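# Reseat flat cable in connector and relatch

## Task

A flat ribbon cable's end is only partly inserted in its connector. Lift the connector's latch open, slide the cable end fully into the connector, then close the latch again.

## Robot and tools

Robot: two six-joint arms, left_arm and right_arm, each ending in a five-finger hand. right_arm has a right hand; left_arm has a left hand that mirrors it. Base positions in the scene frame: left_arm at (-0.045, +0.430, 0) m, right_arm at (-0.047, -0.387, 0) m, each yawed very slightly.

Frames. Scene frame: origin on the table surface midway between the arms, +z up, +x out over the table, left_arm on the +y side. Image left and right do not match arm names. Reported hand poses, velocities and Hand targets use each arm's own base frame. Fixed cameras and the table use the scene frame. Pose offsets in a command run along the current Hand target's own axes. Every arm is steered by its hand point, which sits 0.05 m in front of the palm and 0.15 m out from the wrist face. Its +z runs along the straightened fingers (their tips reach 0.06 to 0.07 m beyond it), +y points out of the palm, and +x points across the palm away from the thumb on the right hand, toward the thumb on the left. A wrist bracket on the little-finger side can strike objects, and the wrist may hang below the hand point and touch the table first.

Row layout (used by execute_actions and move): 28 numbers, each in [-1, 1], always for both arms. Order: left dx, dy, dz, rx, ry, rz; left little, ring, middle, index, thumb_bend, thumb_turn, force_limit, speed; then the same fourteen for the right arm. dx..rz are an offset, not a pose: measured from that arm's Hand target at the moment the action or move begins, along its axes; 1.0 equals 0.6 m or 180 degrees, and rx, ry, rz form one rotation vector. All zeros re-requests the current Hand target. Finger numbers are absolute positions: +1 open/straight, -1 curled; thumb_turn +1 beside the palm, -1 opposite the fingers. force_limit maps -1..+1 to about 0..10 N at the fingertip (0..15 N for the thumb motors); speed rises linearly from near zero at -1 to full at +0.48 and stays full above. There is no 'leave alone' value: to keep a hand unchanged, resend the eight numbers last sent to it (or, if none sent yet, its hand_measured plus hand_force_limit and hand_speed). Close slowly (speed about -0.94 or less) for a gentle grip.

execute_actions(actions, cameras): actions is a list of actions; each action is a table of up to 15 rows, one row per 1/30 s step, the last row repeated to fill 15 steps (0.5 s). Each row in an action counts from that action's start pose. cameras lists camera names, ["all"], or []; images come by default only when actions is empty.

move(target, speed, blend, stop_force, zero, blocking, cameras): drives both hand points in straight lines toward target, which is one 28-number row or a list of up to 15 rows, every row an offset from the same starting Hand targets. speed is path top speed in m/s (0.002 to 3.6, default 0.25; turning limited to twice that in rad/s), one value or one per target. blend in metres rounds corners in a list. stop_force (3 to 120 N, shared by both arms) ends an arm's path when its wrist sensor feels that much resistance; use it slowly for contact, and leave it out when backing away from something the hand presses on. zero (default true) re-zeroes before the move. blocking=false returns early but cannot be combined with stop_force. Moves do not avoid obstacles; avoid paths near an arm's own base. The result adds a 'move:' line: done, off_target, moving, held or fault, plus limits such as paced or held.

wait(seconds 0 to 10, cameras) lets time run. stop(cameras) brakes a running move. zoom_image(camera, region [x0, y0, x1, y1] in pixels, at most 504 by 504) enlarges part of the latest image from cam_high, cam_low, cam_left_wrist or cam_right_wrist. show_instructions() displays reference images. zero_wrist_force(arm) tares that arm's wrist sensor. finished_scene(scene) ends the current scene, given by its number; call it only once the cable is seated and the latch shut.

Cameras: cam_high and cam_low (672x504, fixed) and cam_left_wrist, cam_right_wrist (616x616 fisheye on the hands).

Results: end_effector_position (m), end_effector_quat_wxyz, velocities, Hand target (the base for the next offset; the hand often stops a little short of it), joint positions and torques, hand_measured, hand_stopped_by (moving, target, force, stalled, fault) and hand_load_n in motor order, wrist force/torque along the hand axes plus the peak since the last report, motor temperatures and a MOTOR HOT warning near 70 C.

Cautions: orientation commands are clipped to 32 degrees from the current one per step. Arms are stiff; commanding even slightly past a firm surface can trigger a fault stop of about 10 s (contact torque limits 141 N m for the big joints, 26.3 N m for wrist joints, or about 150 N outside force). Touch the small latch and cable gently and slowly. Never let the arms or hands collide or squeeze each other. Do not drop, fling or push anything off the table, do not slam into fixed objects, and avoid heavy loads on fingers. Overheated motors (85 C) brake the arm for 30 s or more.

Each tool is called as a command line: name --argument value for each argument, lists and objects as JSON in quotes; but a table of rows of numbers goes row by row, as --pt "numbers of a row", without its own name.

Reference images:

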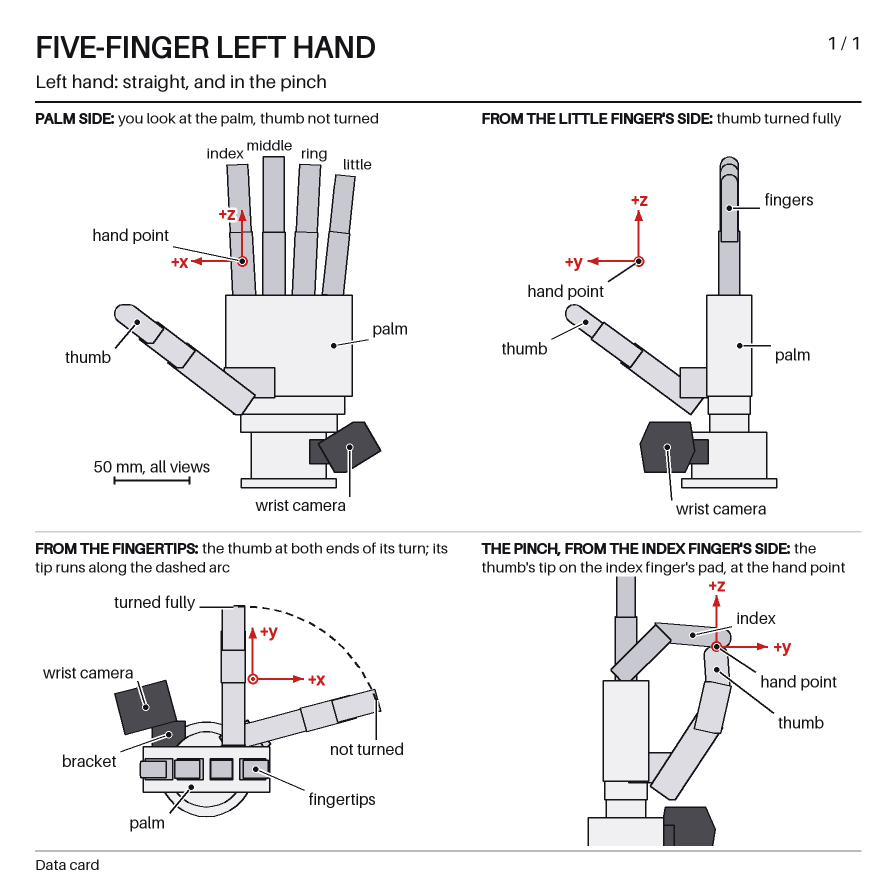

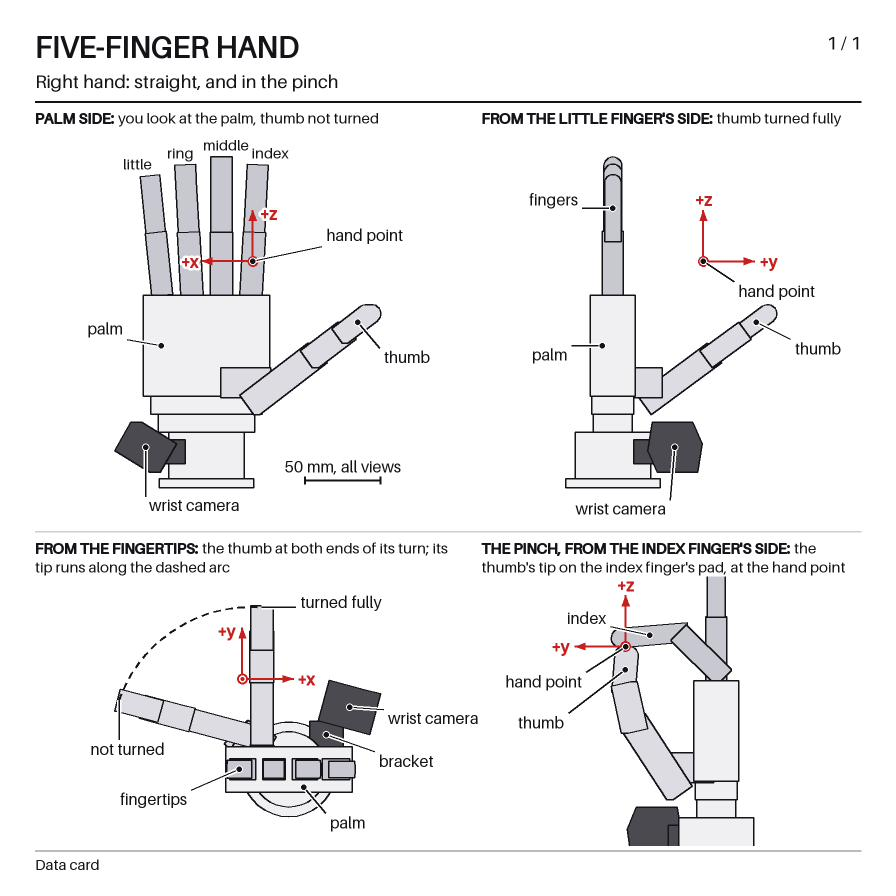

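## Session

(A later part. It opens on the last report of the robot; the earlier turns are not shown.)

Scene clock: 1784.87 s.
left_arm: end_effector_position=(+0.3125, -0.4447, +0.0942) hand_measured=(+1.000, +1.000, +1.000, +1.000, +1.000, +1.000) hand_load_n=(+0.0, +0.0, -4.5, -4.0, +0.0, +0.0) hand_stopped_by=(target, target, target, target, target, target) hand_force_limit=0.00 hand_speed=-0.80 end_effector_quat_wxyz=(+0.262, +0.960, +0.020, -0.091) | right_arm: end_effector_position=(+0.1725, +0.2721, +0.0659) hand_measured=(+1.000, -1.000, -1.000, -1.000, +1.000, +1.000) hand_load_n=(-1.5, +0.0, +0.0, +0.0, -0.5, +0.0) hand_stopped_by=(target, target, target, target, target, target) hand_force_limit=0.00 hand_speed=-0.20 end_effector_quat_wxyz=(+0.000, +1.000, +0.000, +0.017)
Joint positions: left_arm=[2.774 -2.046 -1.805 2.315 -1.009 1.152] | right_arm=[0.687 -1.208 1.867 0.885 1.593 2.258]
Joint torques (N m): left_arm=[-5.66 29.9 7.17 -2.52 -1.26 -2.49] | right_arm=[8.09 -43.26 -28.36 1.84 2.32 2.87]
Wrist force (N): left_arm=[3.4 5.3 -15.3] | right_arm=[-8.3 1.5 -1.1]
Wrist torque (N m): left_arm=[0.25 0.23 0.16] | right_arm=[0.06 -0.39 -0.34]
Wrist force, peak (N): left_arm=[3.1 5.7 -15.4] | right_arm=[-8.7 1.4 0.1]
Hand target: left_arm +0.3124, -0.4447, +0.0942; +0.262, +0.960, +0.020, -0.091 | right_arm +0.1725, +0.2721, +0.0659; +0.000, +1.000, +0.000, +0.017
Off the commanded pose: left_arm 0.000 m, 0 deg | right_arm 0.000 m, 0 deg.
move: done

move --target '[0,0,0,0,0,0, 1, 1, 1, 1, 1, 1, 0, -0.8, 0,0,-0.0004,0,0,0, 1, -1, -1, -1, 1, 1, 0, -0.2]' --speed 0.003 --cameras '["cam_left_wrist","cam_right_wrist"]'

zoom_image --camera "cam_right_wrist" --region '[225, 150, 275, 200]'

zoom_image --camera "cam_left_wrist" --region '[290, 190, 350, 250]'

Scene clock: 1790.77 s.
left_arm: end_effector_position=(+0.3124, -0.4447, +0.0942) hand_measured=(+1.000, +1.000, +1.000, +1.000, +1.000, +1.000) hand_load_n=(+0.0, +0.0, -4.5, -4.0, +0.0, +0.0) hand_stopped_by=(target, target, target, target, target, target) hand_force_limit=0.00 hand_speed=-0.80 end_effector_quat_wxyz=(+0.262, +0.960, +0.020, -0.091) | right_arm: end_effector_position=(+0.1725, +0.2721, +0.0662) hand_measured=(+1.000, -1.000, -1.000, -1.000, +1.000, +1.000) hand_load_n=(-1.5, +0.0, +0.0, +0.0, +0.0, +0.0) hand_stopped_by=(target, target, target, target, target, target) hand_force_limit=0.00 hand_speed=-0.20 end_effector_quat_wxyz=(+0.000, +1.000, +0.000, +0.017)
Joint positions: left_arm=[2.774 -2.046 -1.805 2.315 -1.009 1.152] | right_arm=[0.687 -1.208 1.866 0.886 1.593 2.258]
Joint torques (N m): left_arm=[-5.52 21.27 6.19 -2.56 0.35 -2.41] | right_arm=[9.47 -44.13 -26.62 2 2.39 3.26]
Wrist force (N): left_arm=[3.1 5.2 -15.6] | right_arm=[-7.4 1.5 -2.0]
Wrist torque (N m): left_arm=[0.24 0.26 0.15] | right_arm=[0.11 -0.31 -0.29]
Wrist force, peak (N): left_arm=[3.2 5.6 -15.5] | right_arm=[-8.5 1.4 -1.4]
Hand target: left_arm +0.3124, -0.4447, +0.0942; +0.262, +0.960, +0.020, -0.091 | right_arm +0.1725, +0.2721, +0.0662; +0.000, +1.000, +0.000, +0.017
Off the commanded pose: left_arm 0.000 m, 0 deg | right_arm 0.000 m, 0 deg.
move: done
camera_calibration:
cam_left_wrist: T_world_to_cam=[[0.195368, 0.830481, -0.521664, 0.359093], [0.930466, 0.0111442, 0.36621, -0.310592], [0.309944, -0.556936, -0.770556, -0.154499], [0, 0, 0, 1]] pos_world=[0.266726, -0.380805, 0.182018]
cam_right_wrist: T_world_to_cam=[[0.268841, -0.962232, 0.0428377, 0.211463], [-0.857753, -0.218944, 0.465106, 0.181177], [-0.438161, -0.161784, -0.884218, 0.296843], [0, 0, 0, 1]] pos_world=[0.22862, 0.291168, 0.169148]
Images, in order (width x height): cam_left_wrist 616x616, cam_right_wrist 616x616.

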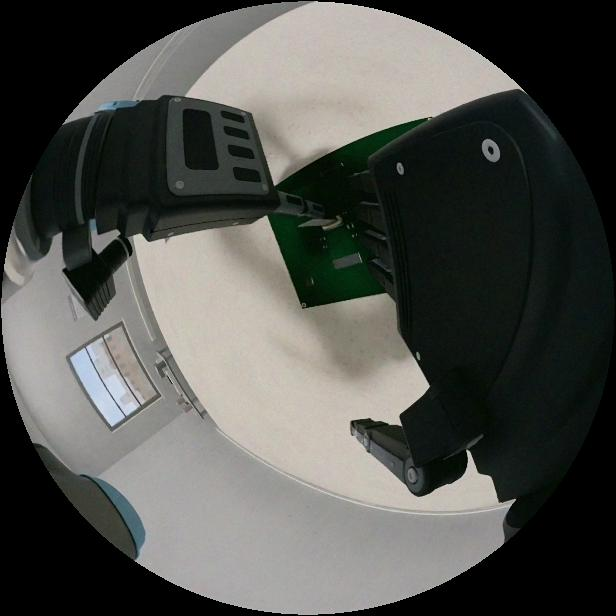

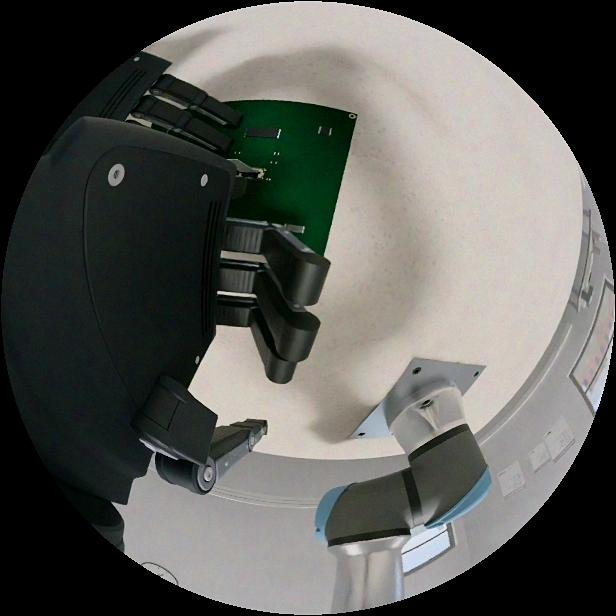

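Scaled by 10.080 from the camera's 616x616 image, which has a finer 880x880 frame.

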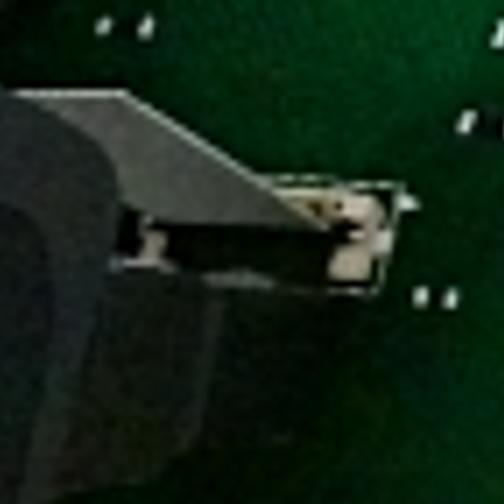

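Scaled by 8.400 from the camera's 616x616 image, which has a finer 880x880 frame.

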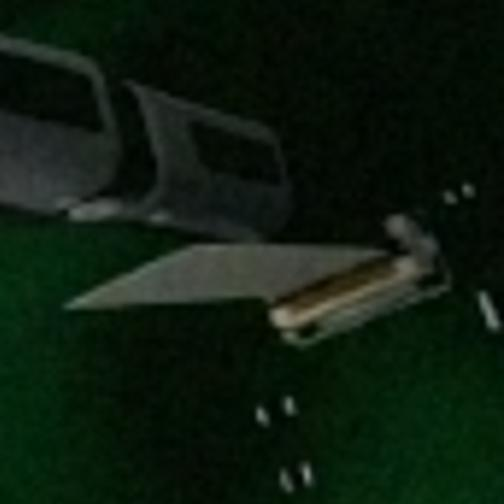

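move --pt "0 0 0 0 0 0 1 1 1 1 1 1 0 -0.8 -0.0133 0 -0.0005 0 0 0 1 -1 -1 -1 1 1 0 -0.2" --pt "0 0 0 0 0 0 1 1 1 1 1 1 0 -0.8 -0.0118 0 -0.021 0 -0.0389 0 1 -1 -1 -1 1 1 0 -0.2" --pt "0 0 0 0 0 0 1 1 1 1 1 1 0 -0.8 -0.0122 0 -0.0102 0 -0.0389 0 1 -1 -1 -1 1 1 0 -0.2" --speed 0.03

move --target '[0,0,0,0,0,0, 1, 1, 1, 1, 1, 1, 0, -0.8, 0.03,0,0,0,0,0, 1, -1, -1, -1, 1, 1, 0, -0.2]' --speed 0.005 --stop_force 9

move --target '[0,0,0,0,0,0, 1, 1, 1, 1, 1, 1, 0, -0.8, 0,0,-0.0005,0,0,0, 1, -1, -1, -1, 1, 1, 0, -0.2]' --speed 0.003

move --target '[0,0,0,0,0,0, 1, 1, 1, 1, 1, 1, 0, -0.8, 0,0,-0.0005,0,0,0, 1, -1, -1, -1, 1, 1, 0, -0.2]' --speed 0.003

move --target '[0,0,0,0,0,0, 1, 1, 1, 1, 1, 1, 0, -0.8, 0,0,-0.0005,0,0,0, 1, -1, -1, -1, 1, 1, 0, -0.2]' --speed 0.003

move --target '[0,0,0,0,0,0, 1, 1, 1, 1, 1, 1, 0, -0.8, 0,0,-0.0005,0,0,0, 1, -1, -1, -1, 1, 1, 0, -0.2]' --speed 0.003 --cameras '["cam_left_wrist","cam_right_wrist"]'

zoom_image --camera "cam_right_wrist" --region '[225, 150, 275, 200]'

Scene clock: 1847.40 s.
left_arm: end_effector_position=(+0.3124, -0.4447, +0.0942) hand_measured=(+1.000, +1.000, +1.000, +1.000, +1.000, +1.000) hand_load_n=(+0.0, +0.0, -4.5, -4.0, +0.0, +0.0) hand_stopped_by=(target, target, target, target, target, target) hand_force_limit=0.00 hand_speed=-0.80 end_effector_quat_wxyz=(+0.262, +0.960, +0.020, -0.091) | right_arm: end_effector_position=(+0.1649, +0.2721, +0.0719) hand_measured=(+1.000, -1.000, -1.000, -1.000, +1.000, +1.000) hand_load_n=(+0.0, +0.0, +0.0, +0.0, -0.5, +0.0) hand_stopped_by=(target, target, target, target, target, target) hand_force_limit=0.00 hand_speed=-0.20 end_effector_quat_wxyz=(+0.000, +0.999, +0.000, -0.044) end_effector_velocity=(-0.001, -0.001, +0.003) end_effector_angular_velocity=(-0.002, +0.002, +0.001)
Joint positions: left_arm=[2.774 -2.046 -1.805 2.315 -1.009 1.152] | right_arm=[0.649 -1.171 1.838 0.974 1.518 2.218]
Joint velocities: left_arm=[within noise] | right_arm=[0 -0.004 0 0.008 0.001 0]
Joint torques (N m): left_arm=[-5.54 21.28 5.56 -2.49 1.07 -2.52] | right_arm=[8.43 -45.88 -19.27 4.17 1.53 3.23]
Wrist force (N): left_arm=[-0.1 5.8 -13.4] | right_arm=[0.0 0.4 -0.6]
Wrist torque (N m): left_arm=[0.15 0.08 -0.07] | right_arm=[0.09 -0.05 0.09]
Wrist force, peak (N): left_arm=[3.1 5.5 -15.5] | right_arm=[-7.5 1.7 -1.9]
Hand target: left_arm +0.3124, -0.4447, +0.0942; +0.262, +0.960, +0.020, -0.091 | right_arm +0.1649, +0.2721, +0.0720; +0.000, +0.999, +0.000, -0.044
Off the commanded pose: left_arm 0.000 m, 0 deg | right_arm 0.000 m, 0 deg.
move: done

Scene clock: 1850.03 s.
left_arm: end_effector_position=(+0.3124, -0.4447, +0.0942) hand_measured=(+1.000, +1.000, +1.000, +1.000, +1.000, +1.000) hand_load_n=(+0.0, +0.0, -4.5, -4.0, +0.0, +0.0) hand_stopped_by=(target, target, target, target, target, target) hand_force_limit=0.00 hand_speed=-0.80 end_effector_quat_wxyz=(+0.262, +0.960, +0.020, -0.091) | right_arm: end_effector_position=(+0.1730, +0.2721, +0.0713) hand_measured=(+1.000, -1.000, -1.000, -1.000, +1.000, +1.000) hand_load_n=(+0.0, +0.5, +0.0, +0.0, +0.0, +0.0) hand_stopped_by=(target, target, target, target, target, target) hand_force_limit=0.00 hand_speed=-0.20 end_effector_quat_wxyz=(+0.000, +0.999, +0.000, -0.044)
Joint positions: left_arm=[2.774 -2.046 -1.805 2.315 -1.009 1.152] | right_arm=[0.636 -1.161 1.824 0.978 1.519 2.205]
Joint torques (N m): left_arm=[-5.05 21.09 5.34 -2.6 1.15 -2.51] | right_arm=[7.78 -42.08 -3.1 -1.66 1 3.31]
Wrist force (N): left_arm=[0.5 4.8 -12.3] | right_arm=[-8.0 -0.1 -9.9]
Wrist torque (N m): left_arm=[0.12 0.07 -0.06] | right_arm=[0.64 0.25 -0.41]
Wrist force, peak (N): left_arm=[-0.2 5.7 -13.6] | right_arm=[-9.9 -0.2 -12.5]
Hand target: left_arm +0.3124, -0.4447, +0.0942; +0.262, +0.960, +0.020, -0.091 | right_arm +0.1730, +0.2721, +0.0713; +0.000, +0.999, +0.000, -0.044 (not the last commanded pose)
Off the commanded pose: left_arm 0.000 m, 0 deg | right_arm 0.010 m, 0 deg.
move: contact (right_arm)

Scene clock: 1850.73 s.
left_arm: end_effector_position=(+0.3124, -0.4447, +0.0942) hand_measured=(+1.000, +1.000, +1.000, +1.000, +1.000, +1.000) hand_load_n=(+0.0, +0.0, -4.5, -4.0, +0.0, +0.0) hand_stopped_by=(target, target, target, target, target, target) hand_force_limit=0.00 hand_speed=-0.80 end_effector_quat_wxyz=(+0.262, +0.960, +0.020, -0.091) | right_arm: end_effector_position=(+0.1730, +0.2721, +0.0716) hand_measured=(+1.000, -1.000, -1.000, -1.000, +1.000, +1.000) hand_load_n=(+0.0, +0.0, +0.0, +0.0, +0.0, +0.0) hand_stopped_by=(target, target, target, target, target, target) hand_force_limit=0.00 hand_speed=-0.20 end_effector_quat_wxyz=(+0.000, +0.999, +0.000, -0.044)
Joint positions: left_arm=[2.774 -2.046 -1.805 2.315 -1.009 1.152] | right_arm=[0.636 -1.161 1.824 0.979 1.519 2.205]
Joint torques (N m): left_arm=[-5.81 21.49 6.49 -2.52 1.11 -2.45] | right_arm=[1.49 -43.52 -23.44 2.86 0.6 1.45]
Wrist force (N): left_arm=[0.4 4.8 -12.8] | right_arm=[-3.2 0.0 -3.5]
Wrist torque (N m): left_arm=[0.12 0.06 -0.05] | right_arm=[0.24 0.00 -0.11]
Wrist force, peak (N): left_arm=[-0.2 5.7 -13.6] | right_arm=[-8.4 0.1 -11.4]
Hand target: left_arm +0.3124, -0.4447, +0.0942; +0.262, +0.960, +0.020, -0.091 | right_arm +0.1730, +0.2721, +0.0716; +0.000, +0.999, +0.000, -0.044
Off the commanded pose: left_arm 0.000 m, 0 deg | right_arm 0.000 m, 0 deg.
move: done

Scene clock: 1851.43 s.
left_arm: end_effector_position=(+0.3124, -0.4447, +0.0942) hand_measured=(+1.000, +1.000, +1.000, +1.000, +1.000, +1.000) hand_load_n=(+0.0, +0.0, -4.5, -4.0, +0.0, +0.0) hand_stopped_by=(target, target, target, target, target, target) hand_force_limit=0.00 hand_speed=-0.80 end_effector_quat_wxyz=(+0.262, +0.960, +0.020, -0.091) | right_arm: end_effector_position=(+0.1730, +0.2721, +0.0719) hand_measured=(+1.000, -1.000, -1.000, -1.000, +1.000, +1.000) hand_load_n=(+0.0, +0.0, +0.0, +0.0, +0.0, +0.0) hand_stopped_by=(target, target, target, target, target, target) hand_force_limit=0.00 hand_speed=-0.20 end_effector_quat_wxyz=(+0.000, +0.999, +0.000, -0.044)
Joint positions: left_arm=[2.774 -2.046 -1.805 2.315 -1.009 1.152] | right_arm=[0.636 -1.162 1.824 0.98 1.519 2.205]
Joint torques (N m): left_arm=[-5.65 21.85 5.47 -2.68 1.12 -2.52] | right_arm=[-9.58 -44.19 -22.96 4.12 0.39 -2.3]
Wrist force (N): left_arm=[0.2 5.3 -13.0] | right_arm=[-0.1 -0.3 -0.6]
Wrist torque (N m): left_arm=[0.14 0.06 -0.06] | right_arm=[-0.03 -0.05 0.08]
Wrist force, peak (N): left_arm=[-0.1 5.7 -13.5] | right_arm=[-3.7 0.4 -4.2]
Hand target: left_arm +0.3124, -0.4447, +0.0942; +0.262, +0.960, +0.020, -0.091 | right_arm +0.1730, +0.2721, +0.0719; +0.000, +0.999, +0.000, -0.044
Off the commanded pose: left_arm 0.000 m, 0 deg | right_arm 0.000 m, 0 deg.
move: done

Scene clock: 1852.13 s.
left_arm: end_effector_position=(+0.3124, -0.4447, +0.0942) hand_measured=(+1.000, +1.000, +1.000, +1.000, +1.000, +1.000) hand_load_n=(+0.0, +0.0, -5.0, -4.0, +0.0, +0.0) hand_stopped_by=(target, target, target, target, target, target) hand_force_limit=0.00 hand_speed=-0.80 end_effector_quat_wxyz=(+0.262, +0.960, +0.020, -0.091) | right_arm: end_effector_position=(+0.1730, +0.2721, +0.0722) hand_measured=(+1.000, -1.000, -1.000, -1.000, +1.000, +1.000) hand_load_n=(+0.0, +0.0, +0.0, +0.0, +0.0, +0.0) hand_stopped_by=(target, target, target, target, target, target) hand_force_limit=0.00 hand_speed=-0.20 end_effector_quat_wxyz=(+0.000, +0.999, +0.000, -0.044)
Joint positions: left_arm=[2.774 -2.046 -1.805 2.315 -1.009 1.152] | right_arm=[0.636 -1.162 1.823 0.98 1.519 2.205]
Joint torques (N m): left_arm=[-5.42 21.72 5.82 -2.4 1.04 -2.44] | right_arm=[-11.77 -45.14 -23.56 4.03 0.45 -2.54]
Wrist force (N): left_arm=[0.0 5.9 -13.3] | right_arm=[0.1 -0.2 -0.6]
Wrist torque (N m): left_arm=[0.17 0.06 -0.07] | right_arm=[-0.01 -0.08 0.10]
Wrist force, peak (N): left_arm=[-0.3 5.8 -13.5] | right_arm=[-0.1 0.0 -0.9]
Hand target: left_arm +0.3124, -0.4447, +0.0942; +0.262, +0.960, +0.020, -0.091 | right_arm +0.1730, +0.2721, +0.0722; +0.000, +0.999, +0.000, -0.044
Off the commanded pose: left_arm 0.000 m, 0 deg | right_arm 0.000 m, 0 deg.
move: done

Scene clock: 1852.83 s.
left_arm: end_effector_position=(+0.3124, -0.4447, +0.0942) hand_measured=(+1.000, +1.000, +1.000, +1.000, +1.000, +1.000) hand_load_n=(+0.0, +0.0, -5.0, -4.0, +0.0, +0.0) hand_stopped_by=(target, target, target, target, target, target) hand_force_limit=0.00 hand_speed=-0.80 end_effector_quat_wxyz=(+0.262, +0.960, +0.020, -0.091) | right_arm: end_effector_position=(+0.1731, +0.2721, +0.0725) hand_measured=(+1.000, -1.000, -1.000, -1.000, +1.000, +1.000) hand_load_n=(+0.0, +0.0, +0.0, +0.0, +0.0, +0.0) hand_stopped_by=(target, target, target, target, target, target) hand_force_limit=0.00 hand_speed=-0.20 end_effector_quat_wxyz=(+0.000, +0.999, +0.000, -0.044)
Joint positions: left_arm=[2.774 -2.046 -1.805 2.315 -1.009 1.152] | right_arm=[0.636 -1.163 1.823 0.981 1.519 2.205]
Joint torques (N m): left_arm=[-5.77 22.38 6.41 -2.46 1.04 -2.41] | right_arm=[-11.47 -44.13 -23.41 3.9 0.49 -2.42]
Wrist force (N): left_arm=[-0.2 5.8 -13.5] | right_arm=[-0.1 -0.1 -0.7]
Wrist torque (N m): left_arm=[0.15 0.09 -0.07] | right_arm=[0.02 -0.05 0.09]
Wrist force, peak (N): left_arm=[-0.4 5.8 -13.8] | right_arm=[-0.3 0.0 -0.8]
Hand target: left_arm +0.3124, -0.4447, +0.0942; +0.262, +0.960, +0.020, -0.091 | right_arm +0.1731, +0.2721, +0.0725; +0.000, +0.999, +0.000, -0.044
Off the commanded pose: left_arm 0.000 m, 0 deg | right_arm 0.000 m, 0 deg.
move: done
camera_calibration:
cam_left_wrist: T_world_to_cam=[[0.195368, 0.830481, -0.521664, 0.359093], [0.930466, 0.0111442, 0.36621, -0.310592], [0.309944, -0.556936, -0.770556, -0.154499], [0, 0, 0, 1]] pos_world=[0.266726, -0.380805, 0.182018]
cam_right_wrist: T_world_to_cam=[[0.2721, -0.962221, 0.00960659, 0.212788], [-0.794652, -0.219061, 0.566163, 0.160508], [-0.54267, -0.161687, -0.824237, 0.316398], [0, 0, 0, 1]] pos_world=[0.241348, 0.291068, 0.167869]
Images, in order (width x height): cam_left_wrist 616x616, cam_right_wrist 616x616.

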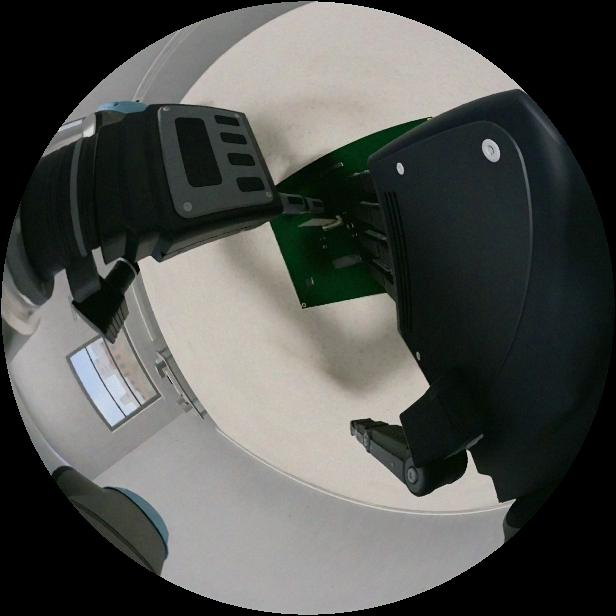

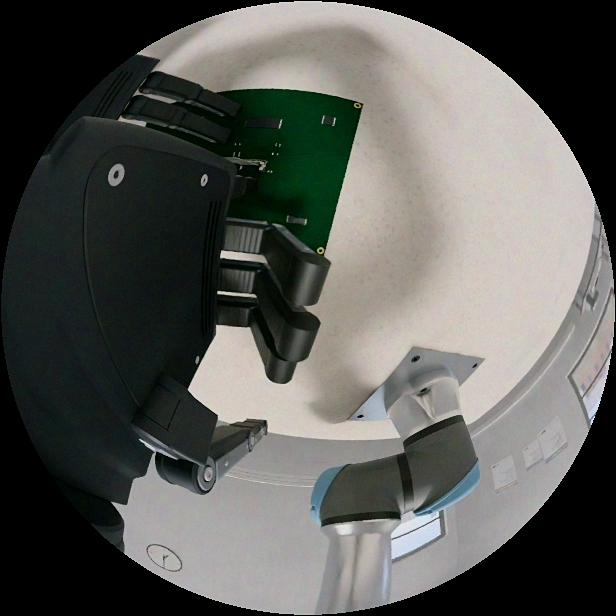

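Scaled by 10.080 from the camera's 616x616 image, which has a finer 880x880 frame.

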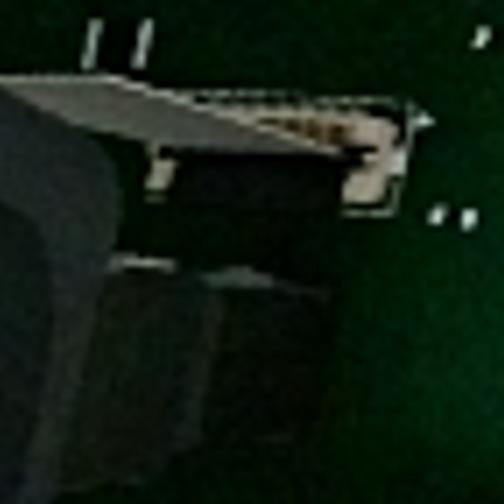

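move --target '[0,0,0,0,0,0, 1, 1, 1, 1, 1, 1, 0, -0.8, 0,0,0.0006,0,0,0, 1, -1, -1, -1, 1, 1, 0, -0.2]' --speed 0.01

move --target '[0,0,0,0,0,0, 1, 1, 1, 1, 1, 1, 0, -0.8, 0.02,0,-0.00175,0,0,0, 1, -1, -1, -1, 1, 1, 0, -0.2]' --speed 0.005 --stop_force 9

move --target '[0,0,0,0,0,0, 1, 1, 1, 1, 1, 1, 0, -0.8, 0,0,-0.0005,0,0,0, 1, -1, -1, -1, 1, 1, 0, -0.2]' --speed 0.003

move --target '[0,0,0,0,0,0, 1, 1, 1, 1, 1, 1, 0, -0.8, 0,0,-0.0005,0,0,0, 1, -1, -1, -1, 1, 1, 0, -0.2]' --speed 0.003

move --target '[0,0,0,0,0,0, 1, 1, 1, 1, 1, 1, 0, -0.8, 0,0,-0.0005,0,0,0, 1, -1, -1, -1, 1, 1, 0, -0.2]' --speed 0.003

move --target '[0,0,0,0,0,0, 1, 1, 1, 1, 1, 1, 0, -0.8, 0,0,-0.0005,0,0,0, 1, -1, -1, -1, 1, 1, 0, -0.2]' --speed 0.003 --cameras '["cam_right_wrist"]'

zoom_image --camera "cam_right_wrist" --region '[225, 150, 275, 200]'

Scene clock: 1865.60 s.
left_arm: end_effector_position=(+0.3124, -0.4447, +0.0942) hand_measured=(+1.000, +1.000, +1.000, +1.000, +1.000, +1.000) hand_load_n=(+0.0, +0.0, -4.5, -4.0, +0.0, +0.0) hand_stopped_by=(target, target, target, target, target, target) hand_force_limit=0.00 hand_speed=-0.80 end_effector_quat_wxyz=(+0.262, +0.960, +0.020, -0.091) | right_arm: end_effector_position=(+0.1731, +0.2721, +0.0722) hand_measured=(+1.000, -1.000, -1.000, -1.000, +1.000, +1.000) hand_load_n=(+0.0, +0.0, +0.0, +0.5, +0.0, +0.0) hand_stopped_by=(target, target, target, target, target, target) hand_force_limit=0.00 hand_speed=-0.20 end_effector_quat_wxyz=(+0.000, +0.999, +0.000, -0.044)
Joint positions: left_arm=[2.774 -2.046 -1.805 2.315 -1.009 1.152] | right_arm=[0.636 -1.162 1.823 0.98 1.519 2.205]
Joint torques (N m): left_arm=[-5.67 21.6 5.95 -2.56 1.17 -2.51] | right_arm=[-2.41 -18.78 -3.16 1.31 1.56 -0.26]
Wrist force (N): left_arm=[-0.2 5.7 -13.5] | right_arm=[-0.1 -0.2 -0.8]
Wrist torque (N m): left_arm=[0.12 0.07 -0.06] | right_arm=[0.00 -0.04 0.08]
Wrist force, peak (N): left_arm=[-0.2 5.9 -13.5] | right_arm=[-0.1 -0.2 -0.9]
Hand target: left_arm +0.3124, -0.4447, +0.0942; +0.262, +0.960, +0.020, -0.091 | right_arm +0.1730, +0.2721, +0.0722; +0.000, +0.999, +0.000, -0.044
Off the commanded pose: left_arm 0.000 m, 0 deg | right_arm 0.000 m, 0 deg.
move: done

Scene clock: 1868.10 s.
left_arm: end_effector_position=(+0.3124, -0.4447, +0.0942) hand_measured=(+1.000, +1.000, +1.000, +1.000, +1.000, +1.000) hand_load_n=(+0.0, +0.0, -5.0, -4.0, +0.0, +0.0) hand_stopped_by=(target, target, target, target, target, target) hand_force_limit=0.00 hand_speed=-0.80 end_effector_quat_wxyz=(+0.262, +0.960, +0.020, -0.091) | right_arm: end_effector_position=(+0.1803, +0.2721, +0.0722) hand_measured=(+1.000, -1.000, -1.000, -1.000, +1.000, +1.000) hand_load_n=(+0.0, +0.0, +0.0, +0.0, +0.0, +0.0) hand_stopped_by=(target, target, target, target, target, target) hand_force_limit=0.00 hand_speed=-0.20 end_effector_quat_wxyz=(+0.000, +0.999, +0.000, -0.044)
Joint positions: left_arm=[2.774 -2.046 -1.805 2.315 -1.009 1.152] | right_arm=[0.625 -1.154 1.81 0.985 1.519 2.194]
Joint torques (N m): left_arm=[-5.81 22 5.99 -2.61 1.11 -2.5] | right_arm=[6.99 -42.1 -5.33 -1.96 0.95 3.18]
Wrist force (N): left_arm=[0.4 4.9 -12.7] | right_arm=[-9.9 -0.2 -10.3]
Wrist torque (N m): left_arm=[0.11 0.05 -0.05] | right_arm=[0.64 0.22 -0.54]
Wrist force, peak (N): left_arm=[-0.2 5.9 -13.5] | right_arm=[-12.3 -0.5 -12.4]
Hand target: left_arm +0.3124, -0.4447, +0.0942; +0.262, +0.960, +0.020, -0.091 | right_arm +0.1803, +0.2721, +0.0722; +0.000, +0.999, +0.000, -0.044 (not the last commanded pose)
Off the commanded pose: left_arm 0.000 m, 0 deg | right_arm 0.005 m, 0 deg.
move: contact (right_arm)

Scene clock: 1868.80 s.
left_arm: end_effector_position=(+0.3124, -0.4447, +0.0942) hand_measured=(+1.000, +1.000, +1.000, +1.000, +1.000, +1.000) hand_load_n=(+0.0, +0.0, -4.5, -4.0, +0.0, +0.0) hand_stopped_by=(target, target, target, target, target, target) hand_force_limit=0.00 hand_speed=-0.80 end_effector_quat_wxyz=(+0.262, +0.960, +0.020, -0.091) | right_arm: end_effector_position=(+0.1803, +0.2721, +0.0725) hand_measured=(+1.000, -1.000, -1.000, -1.000, +1.000, +1.000) hand_load_n=(+0.0, +0.0, +0.0, +0.0, +0.0, +0.0) hand_stopped_by=(target, target, target, target, target, target) hand_force_limit=0.00 hand_speed=-0.20 end_effector_quat_wxyz=(+0.000, +0.999, +0.000, -0.044)
Joint positions: left_arm=[2.774 -2.046 -1.805 2.315 -1.009 1.152] | right_arm=[0.625 -1.154 1.81 0.986 1.519 2.194]
Joint torques (N m): left_arm=[-5.89 21.74 6.33 -2.6 1.04 -2.44] | right_arm=[0.66 -42.69 -25.09 1.97 0.5 1.6]
Wrist force (N): left_arm=[0.6 4.7 -12.4] | right_arm=[-7.0 0.1 -5.8]
Wrist torque (N m): left_arm=[0.11 0.04 -0.05] | right_arm=[0.40 0.07 -0.35]
Wrist force, peak (N): left_arm=[0.0 5.9 -13.4] | right_arm=[-10.3 0.0 -11.1]
Hand target: left_arm +0.3124, -0.4447, +0.0942; +0.262, +0.960, +0.020, -0.091 | right_arm +0.1803, +0.2721, +0.0725; +0.000, +0.999, +0.000, -0.044
Off the commanded pose: left_arm 0.000 m, 0 deg | right_arm 0.000 m, 0 deg.
move: done

Scene clock: 1869.50 s.
left_arm: end_effector_position=(+0.3124, -0.4447, +0.0942) hand_measured=(+1.000, +1.000, +1.000, +1.000, +1.000, +1.000) hand_load_n=(+0.0, +0.0, -4.5, -4.0, +0.0, +0.0) hand_stopped_by=(target, target, target, target, target, target) hand_force_limit=0.00 hand_speed=-0.80 end_effector_quat_wxyz=(+0.262, +0.960, +0.020, -0.091) | right_arm: end_effector_position=(+0.1804, +0.2721, +0.0728) hand_measured=(+1.000, -1.000, -1.000, -1.000, +1.000, +1.000) hand_load_n=(+0.0, +0.0, +0.0, +0.0, +0.0, +0.0) hand_stopped_by=(target, target, target, target, target, target) hand_force_limit=0.00 hand_speed=-0.20 end_effector_quat_wxyz=(+0.000, +0.999, +0.000, -0.044)
Joint positions: left_arm=[2.774 -2.046 -1.805 2.315 -1.009 1.152] | right_arm=[0.625 -1.155 1.81 0.987 1.519 2.194]
Joint torques (N m): left_arm=[-5.44 21.82 6.65 -2.46 1.06 -2.43] | right_arm=[-11.25 -44 -24.34 2.77 0.71 -2.19]
Wrist force (N): left_arm=[0.4 4.9 -12.3] | right_arm=[-4.9 0.0 -2.0]
Wrist torque (N m): left_arm=[0.12 0.08 -0.06] | right_arm=[0.13 -0.11 -0.22]
Wrist force, peak (N): left_arm=[-0.2 5.7 -13.5] | right_arm=[-7.6 0.3 -7.4]
Hand target: left_arm +0.3124, -0.4447, +0.0942; +0.262, +0.960, +0.020, -0.091 | right_arm +0.1804, +0.2721, +0.0728; +0.000, +0.999, +0.000, -0.044
Off the commanded pose: left_arm 0.000 m, 0 deg | right_arm 0.000 m, 0 deg.
move: done

Scene clock: 1870.20 s.
left_arm: end_effector_position=(+0.3124, -0.4447, +0.0942) hand_measured=(+1.000, +1.000, +1.000, +1.000, +1.000, +1.000) hand_load_n=(+0.5, +0.5, -4.5, -4.0, +0.0, +0.0) hand_stopped_by=(target, target, target, target, target, target) hand_force_limit=0.00 hand_speed=-0.80 end_effector_quat_wxyz=(+0.262, +0.960, +0.020, -0.091) | right_arm: end_effector_position=(+0.1804, +0.2721, +0.0731) hand_measured=(+1.000, -1.000, -1.000, -1.000, +1.000, +1.000) hand_load_n=(+0.0, +0.0, +0.0, +0.0, +0.0, +0.0) hand_stopped_by=(target, target, target, target, target, target) hand_force_limit=0.00 hand_speed=-0.20 end_effector_quat_wxyz=(+0.000, +0.999, +0.000, -0.044)
Joint positions: left_arm=[2.774 -2.046 -1.805 2.315 -1.009 1.152] | right_arm=[0.624 -1.155 1.809 0.988 1.519 2.194]
Joint torques (N m): left_arm=[-5.49 21.87 5.52 -2.48 1.14 -2.56] | right_arm=[-13.15 -44.87 -26.59 3.14 0.88 -2.43]
Wrist force (N): left_arm=[0.5 5.0 -12.6] | right_arm=[-3.8 0.2 0.2]
Wrist torque (N m): left_arm=[0.11 0.04 -0.04] | right_arm=[0.00 -0.29 -0.14]
Wrist force, peak (N): left_arm=[-0.2 5.9 -13.4] | right_arm=[-5.2 0.2 -3.1]
Hand target: left_arm +0.3124, -0.4447, +0.0942; +0.262, +0.960, +0.020, -0.091 | right_arm +0.1804, +0.2721, +0.0731; +0.000, +0.999, +0.000, -0.044
Off the commanded pose: left_arm 0.000 m, 0 deg | right_arm 0.000 m, 0 deg.
move: done

Scene clock: 1870.90 s.
left_arm: end_effector_position=(+0.3124, -0.4447, +0.0942) hand_measured=(+1.000, +1.000, +1.000, +1.000, +1.000, +1.000) hand_load_n=(+0.0, +0.0, -4.5, -4.0, +0.0, +0.0) hand_stopped_by=(target, target, target, target, target, target) hand_force_limit=0.00 hand_speed=-0.80 end_effector_quat_wxyz=(+0.262, +0.960, +0.020, -0.091) | right_arm: end_effector_position=(+0.1804, +0.2721, +0.0734) hand_measured=(+1.000, -1.000, -1.000, -1.000, +1.000, +1.000) hand_load_n=(+0.0, +0.0, +0.0, +0.5, +0.0, -0.5) hand_stopped_by=(target, target, target, target, target, target) hand_force_limit=0.00 hand_speed=-0.20 end_effector_quat_wxyz=(+0.000, +0.999, +0.000, -0.044)
Joint positions: left_arm=[2.774 -2.046 -1.805 2.315 -1.009 1.152] | right_arm=[0.624 -1.155 1.809 0.988 1.519 2.194]
Joint torques (N m): left_arm=[-5.84 22.12 6.67 -2.64 1.05 -2.52] | right_arm=[-13.46 -45.84 -26.18 3.12 1.25 -2.62]
Wrist force (N): left_arm=[0.1 5.6 -13.0] | right_arm=[-3.8 0.0 0.3]
Wrist torque (N m): left_arm=[0.15 0.05 -0.06] | right_arm=[-0.08 -0.32 -0.13]
Wrist force, peak (N): left_arm=[0.0 5.7 -13.5] | right_arm=[-4.1 0.3 0.1]
Hand target: left_arm +0.3124, -0.4447, +0.0942; +0.262, +0.960, +0.020, -0.091 | right_arm +0.1804, +0.2721, +0.0734; +0.000, +0.999, +0.000, -0.044
Off the commanded pose: left_arm 0.000 m, 0 deg | right_arm 0.000 m, 0 deg.
move: done
camera_calibration:
cam_right_wrist: T_world_to_cam=[[0.272139, -0.96221, 0.0096632, 0.210744], [-0.794565, -0.219037, 0.566294, 0.165828], [-0.542776, -0.161788, -0.824147, 0.321196], [0, 0, 0, 1]] pos_world=[0.248748, 0.291068, 0.168769]
Images, in order (width x height): cam_right_wrist 616x616.

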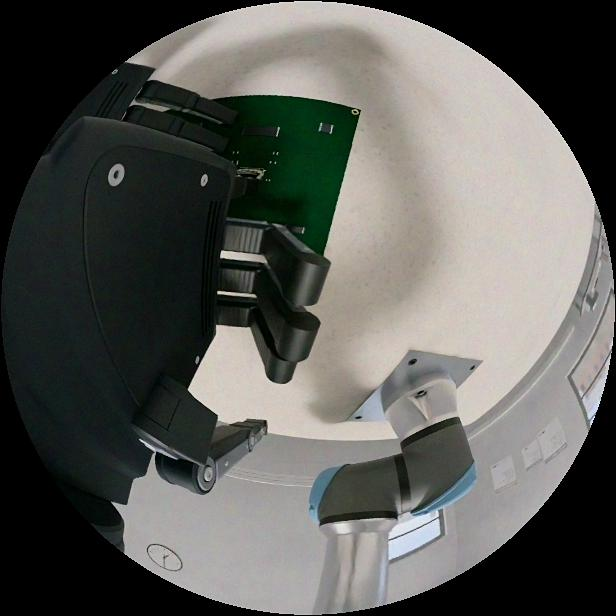

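Scaled by 10.080 from the camera's 616x616 image, which has a finer 880x880 frame.

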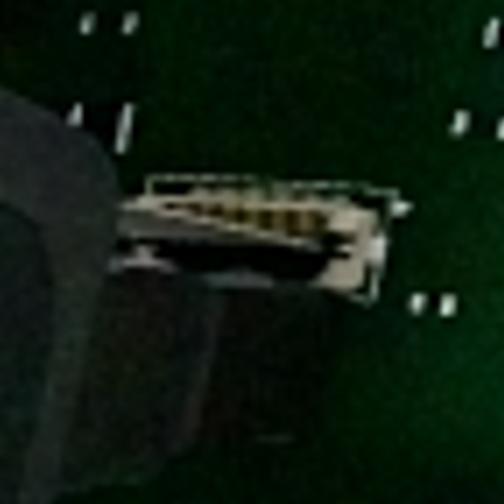

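move --target '[0,0,0,0,0,0, 1, 1, 1, 1, 1, 1, 0, -0.8, -0.001,0,0.0013,0,0,0, 1, -1, -1, -1, 1, 1, 0, -0.2]' --speed 0.01

move --target '[0,0,0,0,0,0, 1, 1, 1, 1, 1, 1, 0, -0.8, 0.01,0,-0.00087,0,0,0, 1, -1, -1, -1, 1, 1, 0, -0.2]' --speed 0.003 --stop_force 8

move --target '[0,0,0,0,0,0, 1, 1, 1, 1, 1, 1, 0, -0.8, 0,0,-0.0005,0,0,0, 1, -1, -1, -1, 1, 1, 0, -0.2]' --speed 0.003

move --target '[0,0,0,0,0,0, 1, 1, 1, 1, 1, 1, 0, -0.8, 0,0,-0.0005,0,0,0, 1, -1, -1, -1, 1, 1, 0, -0.2]' --speed 0.003

move --target '[0,0,0,0,0,0, 1, 1, 1, 1, 1, 1, 0, -0.8, 0,0,-0.0005,0,0,0, 1, -1, -1, -1, 1, 1, 0, -0.2]' --speed 0.003

move --target '[0,0,0,0,0,0, 1, 1, 1, 1, 1, 1, 0, -0.8, 0,0,-0.0005,0,0,0, 1, -1, -1, -1, 1, 1, 0, -0.2]' --speed 0.003

Scene clock: 1885.10 s.
left_arm: end_effector_position=(+0.3124, -0.4447, +0.0942) hand_measured=(+1.000, +1.000, +1.000, +1.000, +1.000, +1.000) hand_load_n=(+0.0, +0.0, -4.5, -4.0, +0.0, +0.0) hand_stopped_by=(target, target, target, target, target, target) hand_force_limit=0.00 hand_speed=-0.80 end_effector_quat_wxyz=(+0.262, +0.960, +0.020, -0.091) | right_arm: end_effector_position=(+0.1798, +0.2721, +0.0727) hand_measured=(+1.000, -1.000, -1.000, -1.000, +1.000, +1.000) hand_load_n=(+0.0, +0.0, +0.0, +0.0, +0.0, +0.0) hand_stopped_by=(target, target, target, target, target, target) hand_force_limit=0.00 hand_speed=-0.20 end_effector_quat_wxyz=(+0.000, +0.999, +0.000, -0.044)
Joint positions: left_arm=[2.774 -2.046 -1.805 2.315 -1.009 1.152] | right_arm=[0.625 -1.155 1.811 0.986 1.519 2.195]
Joint torques (N m): left_arm=[-5.93 22.16 6.09 -2.6 1.11 -2.48] | right_arm=[10.2 -18.21 -5.7 1.35 -0.3 2.69]
Wrist force (N): left_arm=[0.2 5.6 -13.3] | right_arm=[-1.8 0.4 -3.3]
Wrist torque (N m): left_arm=[0.14 0.03 -0.05] | right_arm=[0.19 0.06 -0.20]
Wrist force, peak (N): left_arm=[-0.4 5.7 -13.7] | right_arm=[-4.2 0.3 -2.3]
Hand target: left_arm +0.3124, -0.4447, +0.0942; +0.262, +0.960, +0.020, -0.091 | right_arm +0.1798, +0.2721, +0.0727; +0.000, +0.999, +0.000, -0.044
Off the commanded pose: left_arm 0.000 m, 0 deg | right_arm 0.000 m, 0 deg.
move: done

Scene clock: 1886.53 s.
left_arm: end_effector_position=(+0.3124, -0.4447, +0.0942) hand_measured=(+1.000, +1.000, +1.000, +1.000, +1.000, +1.000) hand_load_n=(+0.0, +0.0, -4.5, -4.0, +0.0, +0.0) hand_stopped_by=(target, target, target, target, target, target) hand_force_limit=0.00 hand_speed=-0.80 end_effector_quat_wxyz=(+0.262, +0.960, +0.020, -0.091) | right_arm: end_effector_position=(+0.1808, +0.2721, +0.0727) hand_measured=(+1.000, -1.000, -1.000, -1.000, +1.000, +1.000) hand_load_n=(+0.0, +0.0, +0.0, +0.0, +0.0, +0.0) hand_stopped_by=(target, target, target, target, target, target) hand_force_limit=0.00 hand_speed=-0.20 end_effector_quat_wxyz=(+0.000, +0.999, +0.000, -0.044)
Joint positions: left_arm=[2.774 -2.046 -1.805 2.315 -1.009 1.152] | right_arm=[0.624 -1.154 1.809 0.987 1.519 2.193]
Joint torques (N m): left_arm=[-5.3 21.86 5.58 -2.53 1.12 -2.4] | right_arm=[7.96 -46.21 -5.72 -1.37 1.86 3.09]
Wrist force (N): left_arm=[2.5 4.8 -13.5] | right_arm=[-9.2 0.3 -4.3]
Wrist torque (N m): left_arm=[0.14 0.21 0.08] | right_arm=[0.24 -0.16 -0.45]
Wrist force, peak (N): left_arm=[1.9 5.8 -14.5] | right_arm=[-10.7 0.3 -6.0]
Hand target: left_arm +0.3124, -0.4447, +0.0942; +0.262, +0.960, +0.020, -0.091 | right_arm +0.1808, +0.2721, +0.0727; +0.000, +0.999, +0.000, -0.044 (not the last commanded pose)
Off the commanded pose: left_arm 0.000 m, 0 deg | right_arm 0.005 m, 0 deg.
move: contact (right_arm)

Scene clock: 1887.23 s.
left_arm: end_effector_position=(+0.3124, -0.4447, +0.0942) hand_measured=(+1.000, +1.000, +1.000, +1.000, +1.000, +1.000) hand_load_n=(+0.0, +0.0, -4.5, -4.0, +0.0, +0.0) hand_stopped_by=(target, target, target, target, target, target) hand_force_limit=0.00 hand_speed=-0.80 end_effector_quat_wxyz=(+0.262, +0.960, +0.020, -0.091) | right_arm: end_effector_position=(+0.1808, +0.2721, +0.0730) hand_measured=(+1.000, -1.000, -1.000, -1.000, +1.000, +1.000) hand_load_n=(+0.0, +0.0, +0.0, +0.0, +0.0, +0.0) hand_stopped_by=(target, target, target, target, target, target) hand_force_limit=0.00 hand_speed=-0.20 end_effector_quat_wxyz=(+0.000, +0.999, +0.000, -0.044)
Joint positions: left_arm=[2.774 -2.046 -1.805 2.315 -1.009 1.152] | right_arm=[0.624 -1.154 1.809 0.988 1.519 2.193]
Joint torques (N m): left_arm=[-5.53 21.98 7.14 -2.61 0.95 -2.41] | right_arm=[1.23 -46.02 -26.62 2.23 1.92 1.27]
Wrist force (N): left_arm=[2.3 5.6 -13.9] | right_arm=[-7.8 0.2 -1.4]
Wrist torque (N m): left_arm=[0.21 0.20 0.07] | right_arm=[0.03 -0.35 -0.36]
Wrist force, peak (N): left_arm=[2.2 5.5 -14.4] | right_arm=[-9.3 0.6 -4.9]
Hand target: left_arm +0.3124, -0.4447, +0.0942; +0.262, +0.960, +0.020, -0.091 | right_arm +0.1808, +0.2721, +0.0730; +0.000, +0.999, +0.000, -0.044
Off the commanded pose: left_arm 0.000 m, 0 deg | right_arm 0.000 m, 0 deg.
move: done

Scene clock: 1887.93 s.
left_arm: end_effector_position=(+0.3124, -0.4447, +0.0942) hand_measured=(+1.000, +1.000, +1.000, +1.000, +1.000, +1.000) hand_load_n=(+0.0, +0.0, -4.5, -3.5, +0.0, +0.0) hand_stopped_by=(target, target, target, target, target, target) hand_force_limit=0.00 hand_speed=-0.80 end_effector_quat_wxyz=(+0.262, +0.960, +0.020, -0.091) | right_arm: end_effector_position=(+0.1808, +0.2722, +0.0733) hand_measured=(+1.000, -1.000, -1.000, -1.000, +1.000, +1.000) hand_load_n=(-0.5, +0.0, +0.0, +0.0, +0.0, +0.0) hand_stopped_by=(target, target, target, target, target, target) hand_force_limit=0.00 hand_speed=-0.20 end_effector_quat_wxyz=(+0.000, +0.999, +0.000, -0.044)
Joint positions: left_arm=[2.774 -2.046 -1.805 2.315 -1.009 1.152] | right_arm=[0.624 -1.155 1.808 0.989 1.519 2.193]
Joint torques (N m): left_arm=[-5.63 21.92 6.25 -2.64 1.02 -2.52] | right_arm=[-10.93 -46.1 -27.16 2.58 2.17 -2.56]
Wrist force (N): left_arm=[2.0 5.8 -14.5] | right_arm=[-7.1 0.4 0.9]
Wrist torque (N m): left_arm=[0.23 0.22 0.07] | right_arm=[-0.12 -0.55 -0.29]
Wrist force, peak (N): left_arm=[2.0 5.8 -14.5] | right_arm=[-8.0 0.1 -2.2]
Hand target: left_arm +0.3124, -0.4447, +0.0942; +0.262, +0.960, +0.020, -0.091 | right_arm +0.1808, +0.2721, +0.0733; +0.000, +0.999, +0.000, -0.044
Off the commanded pose: left_arm 0.000 m, 0 deg | right_arm 0.000 m, 0 deg.
move: done

Scene clock: 1888.63 s.
left_arm: end_effector_position=(+0.3124, -0.4447, +0.0942) hand_measured=(+1.000, +1.000, +1.000, +1.000, +1.000, +1.000) hand_load_n=(+0.0, +0.0, -4.5, -4.0, +0.0, +0.0) hand_stopped_by=(target, target, target, target, target, target) hand_force_limit=0.00 hand_speed=-0.80 end_effector_quat_wxyz=(+0.262, +0.960, +0.020, -0.091) | right_arm: end_effector_position=(+0.1809, +0.2721, +0.0736) hand_measured=(+1.000, -1.000, -1.000, -1.000, +1.000, +1.000) hand_load_n=(-1.0, +0.0, +0.0, +0.0, +0.0, -0.5) hand_stopped_by=(target, target, target, target, target, target) hand_force_limit=0.00 hand_speed=-0.20 end_effector_quat_wxyz=(+0.000, +0.999, +0.000, -0.044)
Joint positions: left_arm=[2.774 -2.046 -1.805 2.315 -1.009 1.152] | right_arm=[0.624 -1.155 1.808 0.989 1.519 2.193]
Joint torques (N m): left_arm=[-5.77 21.54 6.16 -2.51 1.11 -2.35] | right_arm=[-13.79 -46.03 -26.87 2.42 2.34 -2.47]
Wrist force (N): left_arm=[2.1 5.7 -14.2] | right_arm=[-6.7 0.4 1.2]
Wrist torque (N m): left_arm=[0.18 0.21 0.08] | right_arm=[-0.17 -0.57 -0.26]
Wrist force, peak (N): left_arm=[2.1 5.7 -14.4] | right_arm=[-7.3 0.5 0.9]
Hand target: left_arm +0.3124, -0.4447, +0.0942; +0.262, +0.960, +0.020, -0.091 | right_arm +0.1809, +0.2721, +0.0736; +0.000, +0.999, +0.000, -0.044
Off the commanded pose: left_arm 0.000 m, 0 deg | right_arm 0.000 m, 0 deg.
move: done

Scene clock: 1889.33 s.
left_arm: end_effector_position=(+0.3124, -0.4447, +0.0942) hand_measured=(+1.000, +1.000, +1.000, +1.000, +1.000, +1.000) hand_load_n=(+0.0, +0.0, -4.5, -4.0, +0.0, +0.0) hand_stopped_by=(target, target, target, target, target, target) hand_force_limit=0.00 hand_speed=-0.80 end_effector_quat_wxyz=(+0.262, +0.960, +0.020, -0.091) | right_arm: end_effector_position=(+0.1809, +0.2721, +0.0739) hand_measured=(+1.000, -1.000, -1.000, -1.000, +1.000, +1.000) hand_load_n=(-0.5, +0.0, +0.0, +0.0, +0.0, +0.0) hand_stopped_by=(target, target, target, target, target, target) hand_force_limit=0.00 hand_speed=-0.20 end_effector_quat_wxyz=(+0.000, +0.999, +0.000, -0.044)
Joint positions: left_arm=[2.774 -2.046 -1.805 2.315 -1.009 1.152] | right_arm=[0.624 -1.155 1.808 0.99 1.519 2.193]
Joint torques (N m): left_arm=[-6.17 21.42 6.03 -2.63 1.09 -2.48] | right_arm=[-13.84 -45.09 -26.65 2.4 2.32 -2.72]
Wrist force (N): left_arm=[2.2 5.5 -14.0] | right_arm=[-6.6 0.3 1.1]
Wrist torque (N m): left_arm=[0.19 0.22 0.08] | right_arm=[-0.16 -0.54 -0.27]
Wrist force, peak (N): left_arm=[2.1 5.8 -14.3] | right_arm=[-7.0 0.5 0.9]
Hand target: left_arm +0.3124, -0.4447, +0.0942; +0.262, +0.960, +0.020, -0.091 | right_arm +0.1809, +0.2721, +0.0739; +0.000, +0.999, +0.000, -0.044
Off the commanded pose: left_arm 0.000 m, 0 deg | right_arm 0.000 m, 0 deg.
move: done

move --pt "0 0 0 0 0 0 1 1 1 1 1 1 0 -0.8 -0.013 0 0 0 0 0 1 -1 -1 -1 1 1 0 -0.2" --pt "0 0 0 0 0 0 1 1 1 1 1 1 0 -0.8 -0.013 0 -0.03 0 -0.0278 0 1 -1 -1 -1 1 1 0 -0.2" --pt "0 0 0 0 0 0 1 1 1 1 1 1 0 -0.8 0.009 0 -0.0277 0 -0.0278 0 1 -1 -1 -1 1 1 0 -0.2" --speed 0.04 --cameras '["cam_right_wrist"]'

zoom_image --camera "cam_right_wrist" --region '[225, 150, 275, 200]'

Scene clock: 1910.60 s.
left_arm: end_effector_position=(+0.3124, -0.4447, +0.0942) hand_measured=(+1.000, +1.000, +1.000, +1.000, +1.000, +1.000) hand_load_n=(+0.0, +0.0, -5.0, -4.0, +0.0, +0.0) hand_stopped_by=(target, target, target, target, target, target) hand_force_limit=0.00 hand_speed=-0.80 end_effector_quat_wxyz=(+0.262, +0.960, +0.020, -0.091) | right_arm: end_effector_position=(+0.1880, +0.2721, +0.0899) hand_measured=(+1.000, -1.000, -1.000, -1.000, +1.000, +1.000) hand_load_n=(+0.0, +0.0, +0.0, +0.0, +0.0, +0.0) hand_stopped_by=(target, target, target, target, target, target) hand_force_limit=0.00 hand_speed=-0.20 end_effector_quat_wxyz=(+0.000, +0.996, +0.000, -0.088)
Joint positions: left_arm=[2.774 -2.046 -1.805 2.315 -1.009 1.152] | right_arm=[0.583 -1.127 1.753 1.091 1.475 2.147]
Joint torques (N m): left_arm=[-5.68 22.7 5.89 -2.52 0.97 -2.3] | right_arm=[12.54 -47.66 -5.18 2.7 0.06 2.99]
Wrist force (N): left_arm=[0.7 5.5 -13.2] | right_arm=[-0.6 0.3 -0.4]
Wrist torque (N m): left_arm=[0.15 0.10 -0.03] | right_arm=[0.06 0.02 0.08]
Wrist force, peak (N): left_arm=[2.2 5.8 -14.4] | right_arm=[-6.9 0.4 1.5]
Hand target: left_arm +0.3124, -0.4447, +0.0942; +0.262, +0.960, +0.020, -0.091 | right_arm +0.1877, +0.2721, +0.0900; +0.000, +0.996, +0.000, -0.088
Off the commanded pose: left_arm 0.000 m, 0 deg | right_arm 0.000 m, 0 deg.
move: done
camera_calibration:
cam_right_wrist: T_world_to_cam=[[0.272149, -0.962152, -0.0140775, 0.210638], [-0.741979, -0.219142, 0.633596, 0.14657], [-0.612701, -0.161987, -0.773536, 0.347452], [0, 0, 0, 1]] pos_world=[0.264311, 0.291068, 0.178866]
Images, in order (width x height): cam_right_wrist 616x616.

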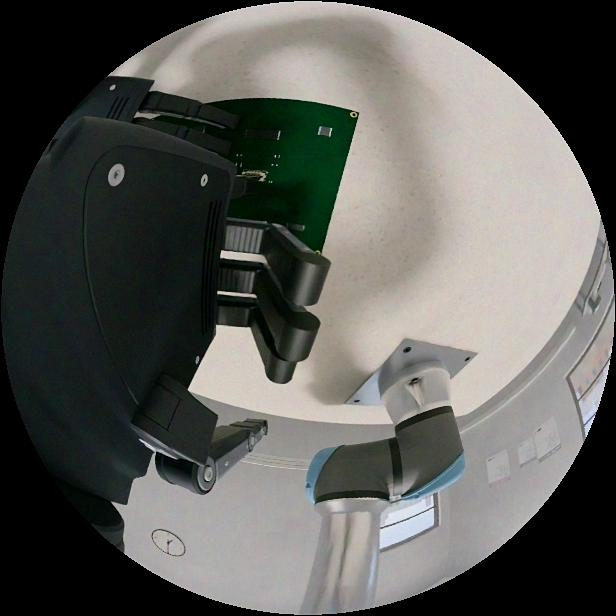

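Scaled by 10.080 from the camera's 616x616 image, which has a finer 880x880 frame.

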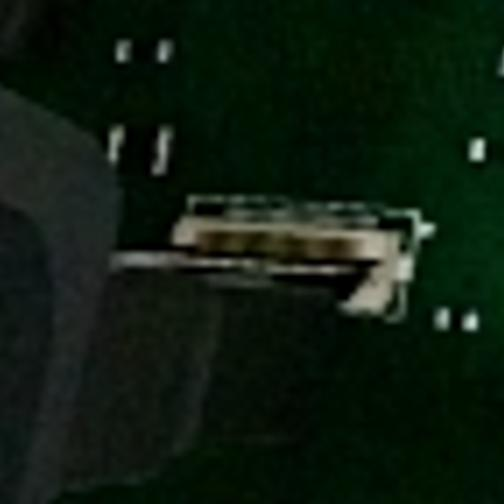

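move --target '[0,0,0,0,0,0, 1, 1, 1, 1, 1, 1, 0, -0.8, -0.003,0,0.0005,0,0,0, 1, -1, -1, -1, 1, 1, 0, -0.2]' --speed 0.02

move --target '[0,0,0,0,0,0, 1, 1, 1, 1, 1, 1, 0, -0.8, -0.0041,0,0.0236,0,0,0, 1, -1, -1, -1, 1, 1, 0, -0.2]' --speed 0.005 --stop_force 4 --cameras '["cam_right_wrist"]'

zoom_image --camera "cam_right_wrist" --region '[225, 150, 275, 200]'

Scene clock: 1938.50 s.
left_arm: end_effector_position=(+0.3124, -0.4447, +0.0942) hand_measured=(+1.000, +1.000, +1.000, +1.000, +1.000, +1.000) hand_load_n=(+0.0, +0.0, -5.0, -4.0, +0.0, +0.0) hand_stopped_by=(target, target, target, target, target, target) hand_force_limit=0.00 hand_speed=-0.80 end_effector_quat_wxyz=(+0.262, +0.960, +0.020, -0.091) | right_arm: end_effector_position=(+0.1859, +0.2721, +0.0900) hand_measured=(+1.000, -1.000, -1.000, -1.000, +1.000, +1.000) hand_load_n=(+0.0, +0.0, +0.0, +0.0, +0.0, +0.0) hand_stopped_by=(target, target, target, target, target, target) hand_force_limit=0.00 hand_speed=-0.20 end_effector_quat_wxyz=(+0.000, +0.996, +0.000, -0.088)
Joint positions: left_arm=[2.774 -2.046 -1.805 2.315 -1.009 1.152] | right_arm=[0.586 -1.13 1.757 1.09 1.474 2.15]
Joint torques (N m): left_arm=[-5.67 22.3 6.02 -2.43 0.86 -2.47] | right_arm=[6.19 -41.33 -8.32 1.57 -1.48 2.66]
Wrist force (N): left_arm=[0.8 5.3 -13.0] | right_arm=[-0.5 -0.1 -0.5]
Wrist torque (N m): left_arm=[0.15 0.11 -0.03] | right_arm=[0.01 0.02 -0.13]
Wrist force, peak (N): left_arm=[0.7 5.9 -13.8] | right_arm=[-0.8 0.1 -0.6]
Hand target: left_arm +0.3124, -0.4447, +0.0942; +0.262, +0.960, +0.020, -0.091 | right_arm +0.1859, +0.2721, +0.0900; +0.000, +0.996, +0.000, -0.088
Off the commanded pose: left_arm 0.000 m, 0 deg | right_arm 0.000 m, 0 deg.
move: done

Scene clock: 1942.47 s.
left_arm: end_effector_position=(+0.3124, -0.4447, +0.0942) hand_measured=(+1.000, +1.000, +1.000, +1.000, +1.000, +1.000) hand_load_n=(+0.0, +0.0, -5.0, -4.5, +0.0, +0.0) hand_stopped_by=(target, target, target, target, target, target) hand_force_limit=0.00 hand_speed=-0.80 end_effector_quat_wxyz=(+0.262, +0.960, +0.020, -0.091) | right_arm: end_effector_position=(+0.1812, +0.2721, +0.0770) hand_measured=(+1.000, -1.000, -1.000, -1.000, +1.000, +1.000) hand_load_n=(+0.0, +0.0, +0.0, +0.0, -0.5, +0.0) hand_stopped_by=(target, target, target, target, target, target) hand_force_limit=0.00 hand_speed=-0.20 end_effector_quat_wxyz=(+0.000, +0.996, +0.000, -0.088)
Joint positions: left_arm=[2.774 -2.046 -1.805 2.315 -1.009 1.152] | right_arm=[0.592 -1.117 1.778 1.055 1.473 2.156]
Joint torques (N m): left_arm=[-5.59 22.28 6.2 -2.57 0.85 -2.21] | right_arm=[-8.09 -44.45 -22.35 3.87 -0.77 -2.51]
Wrist force (N): left_arm=[-0.8 5.9 -12.8] | right_arm=[0.1 0.0 -5.7]
Wrist torque (N m): left_arm=[0.07 0.05 -0.10] | right_arm=[0.28 0.41 -0.07]
Wrist force, peak (N): left_arm=[0.4 5.8 -13.8] | right_arm=[-0.3 0.0 -7.8]
Hand target: left_arm +0.3124, -0.4447, +0.0942; +0.262, +0.960, +0.020, -0.091 | right_arm +0.1812, +0.2721, +0.0770; +0.000, +0.996, +0.000, -0.088 (not the last commanded pose)
Off the commanded pose: left_arm 0.000 m, 0 deg | right_arm 0.001 m, 0 deg.
move: contact (right_arm)
camera_calibration:
cam_right_wrist: T_world_to_cam=[[0.272015, -0.962188, -0.0142096, 0.212444], [-0.742051, -0.219137, 0.633514, 0.149761], [-0.612673, -0.161781, -0.773601, 0.333406], [0, 0, 0, 1]] pos_world=[0.257611, 0.291168, 0.166066]
Images, in order (width x height): cam_right_wrist 616x616.

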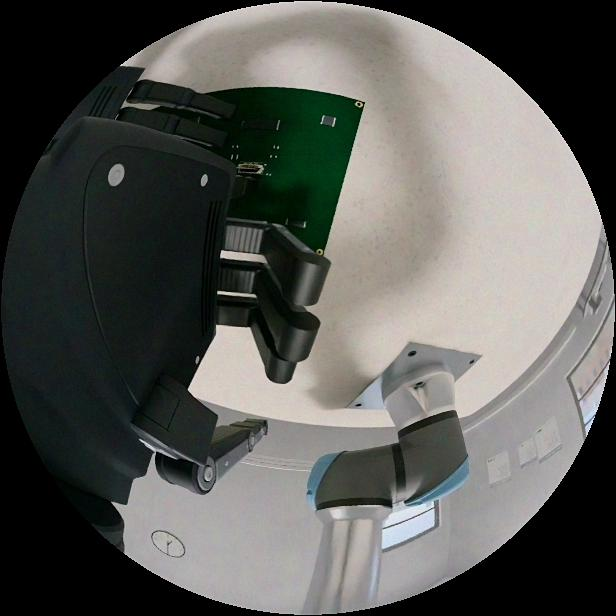

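Scaled by 10.080 from the camera's 616x616 image, which has a finer 880x880 frame.

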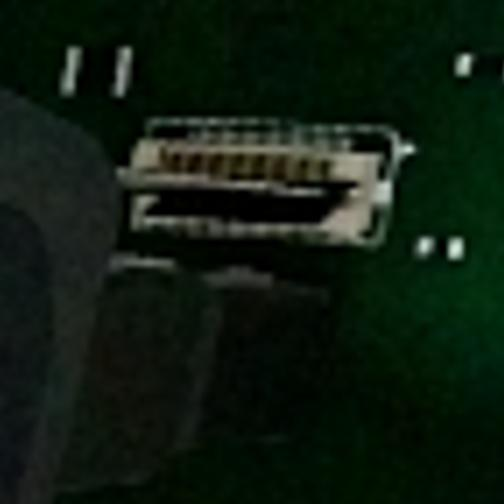

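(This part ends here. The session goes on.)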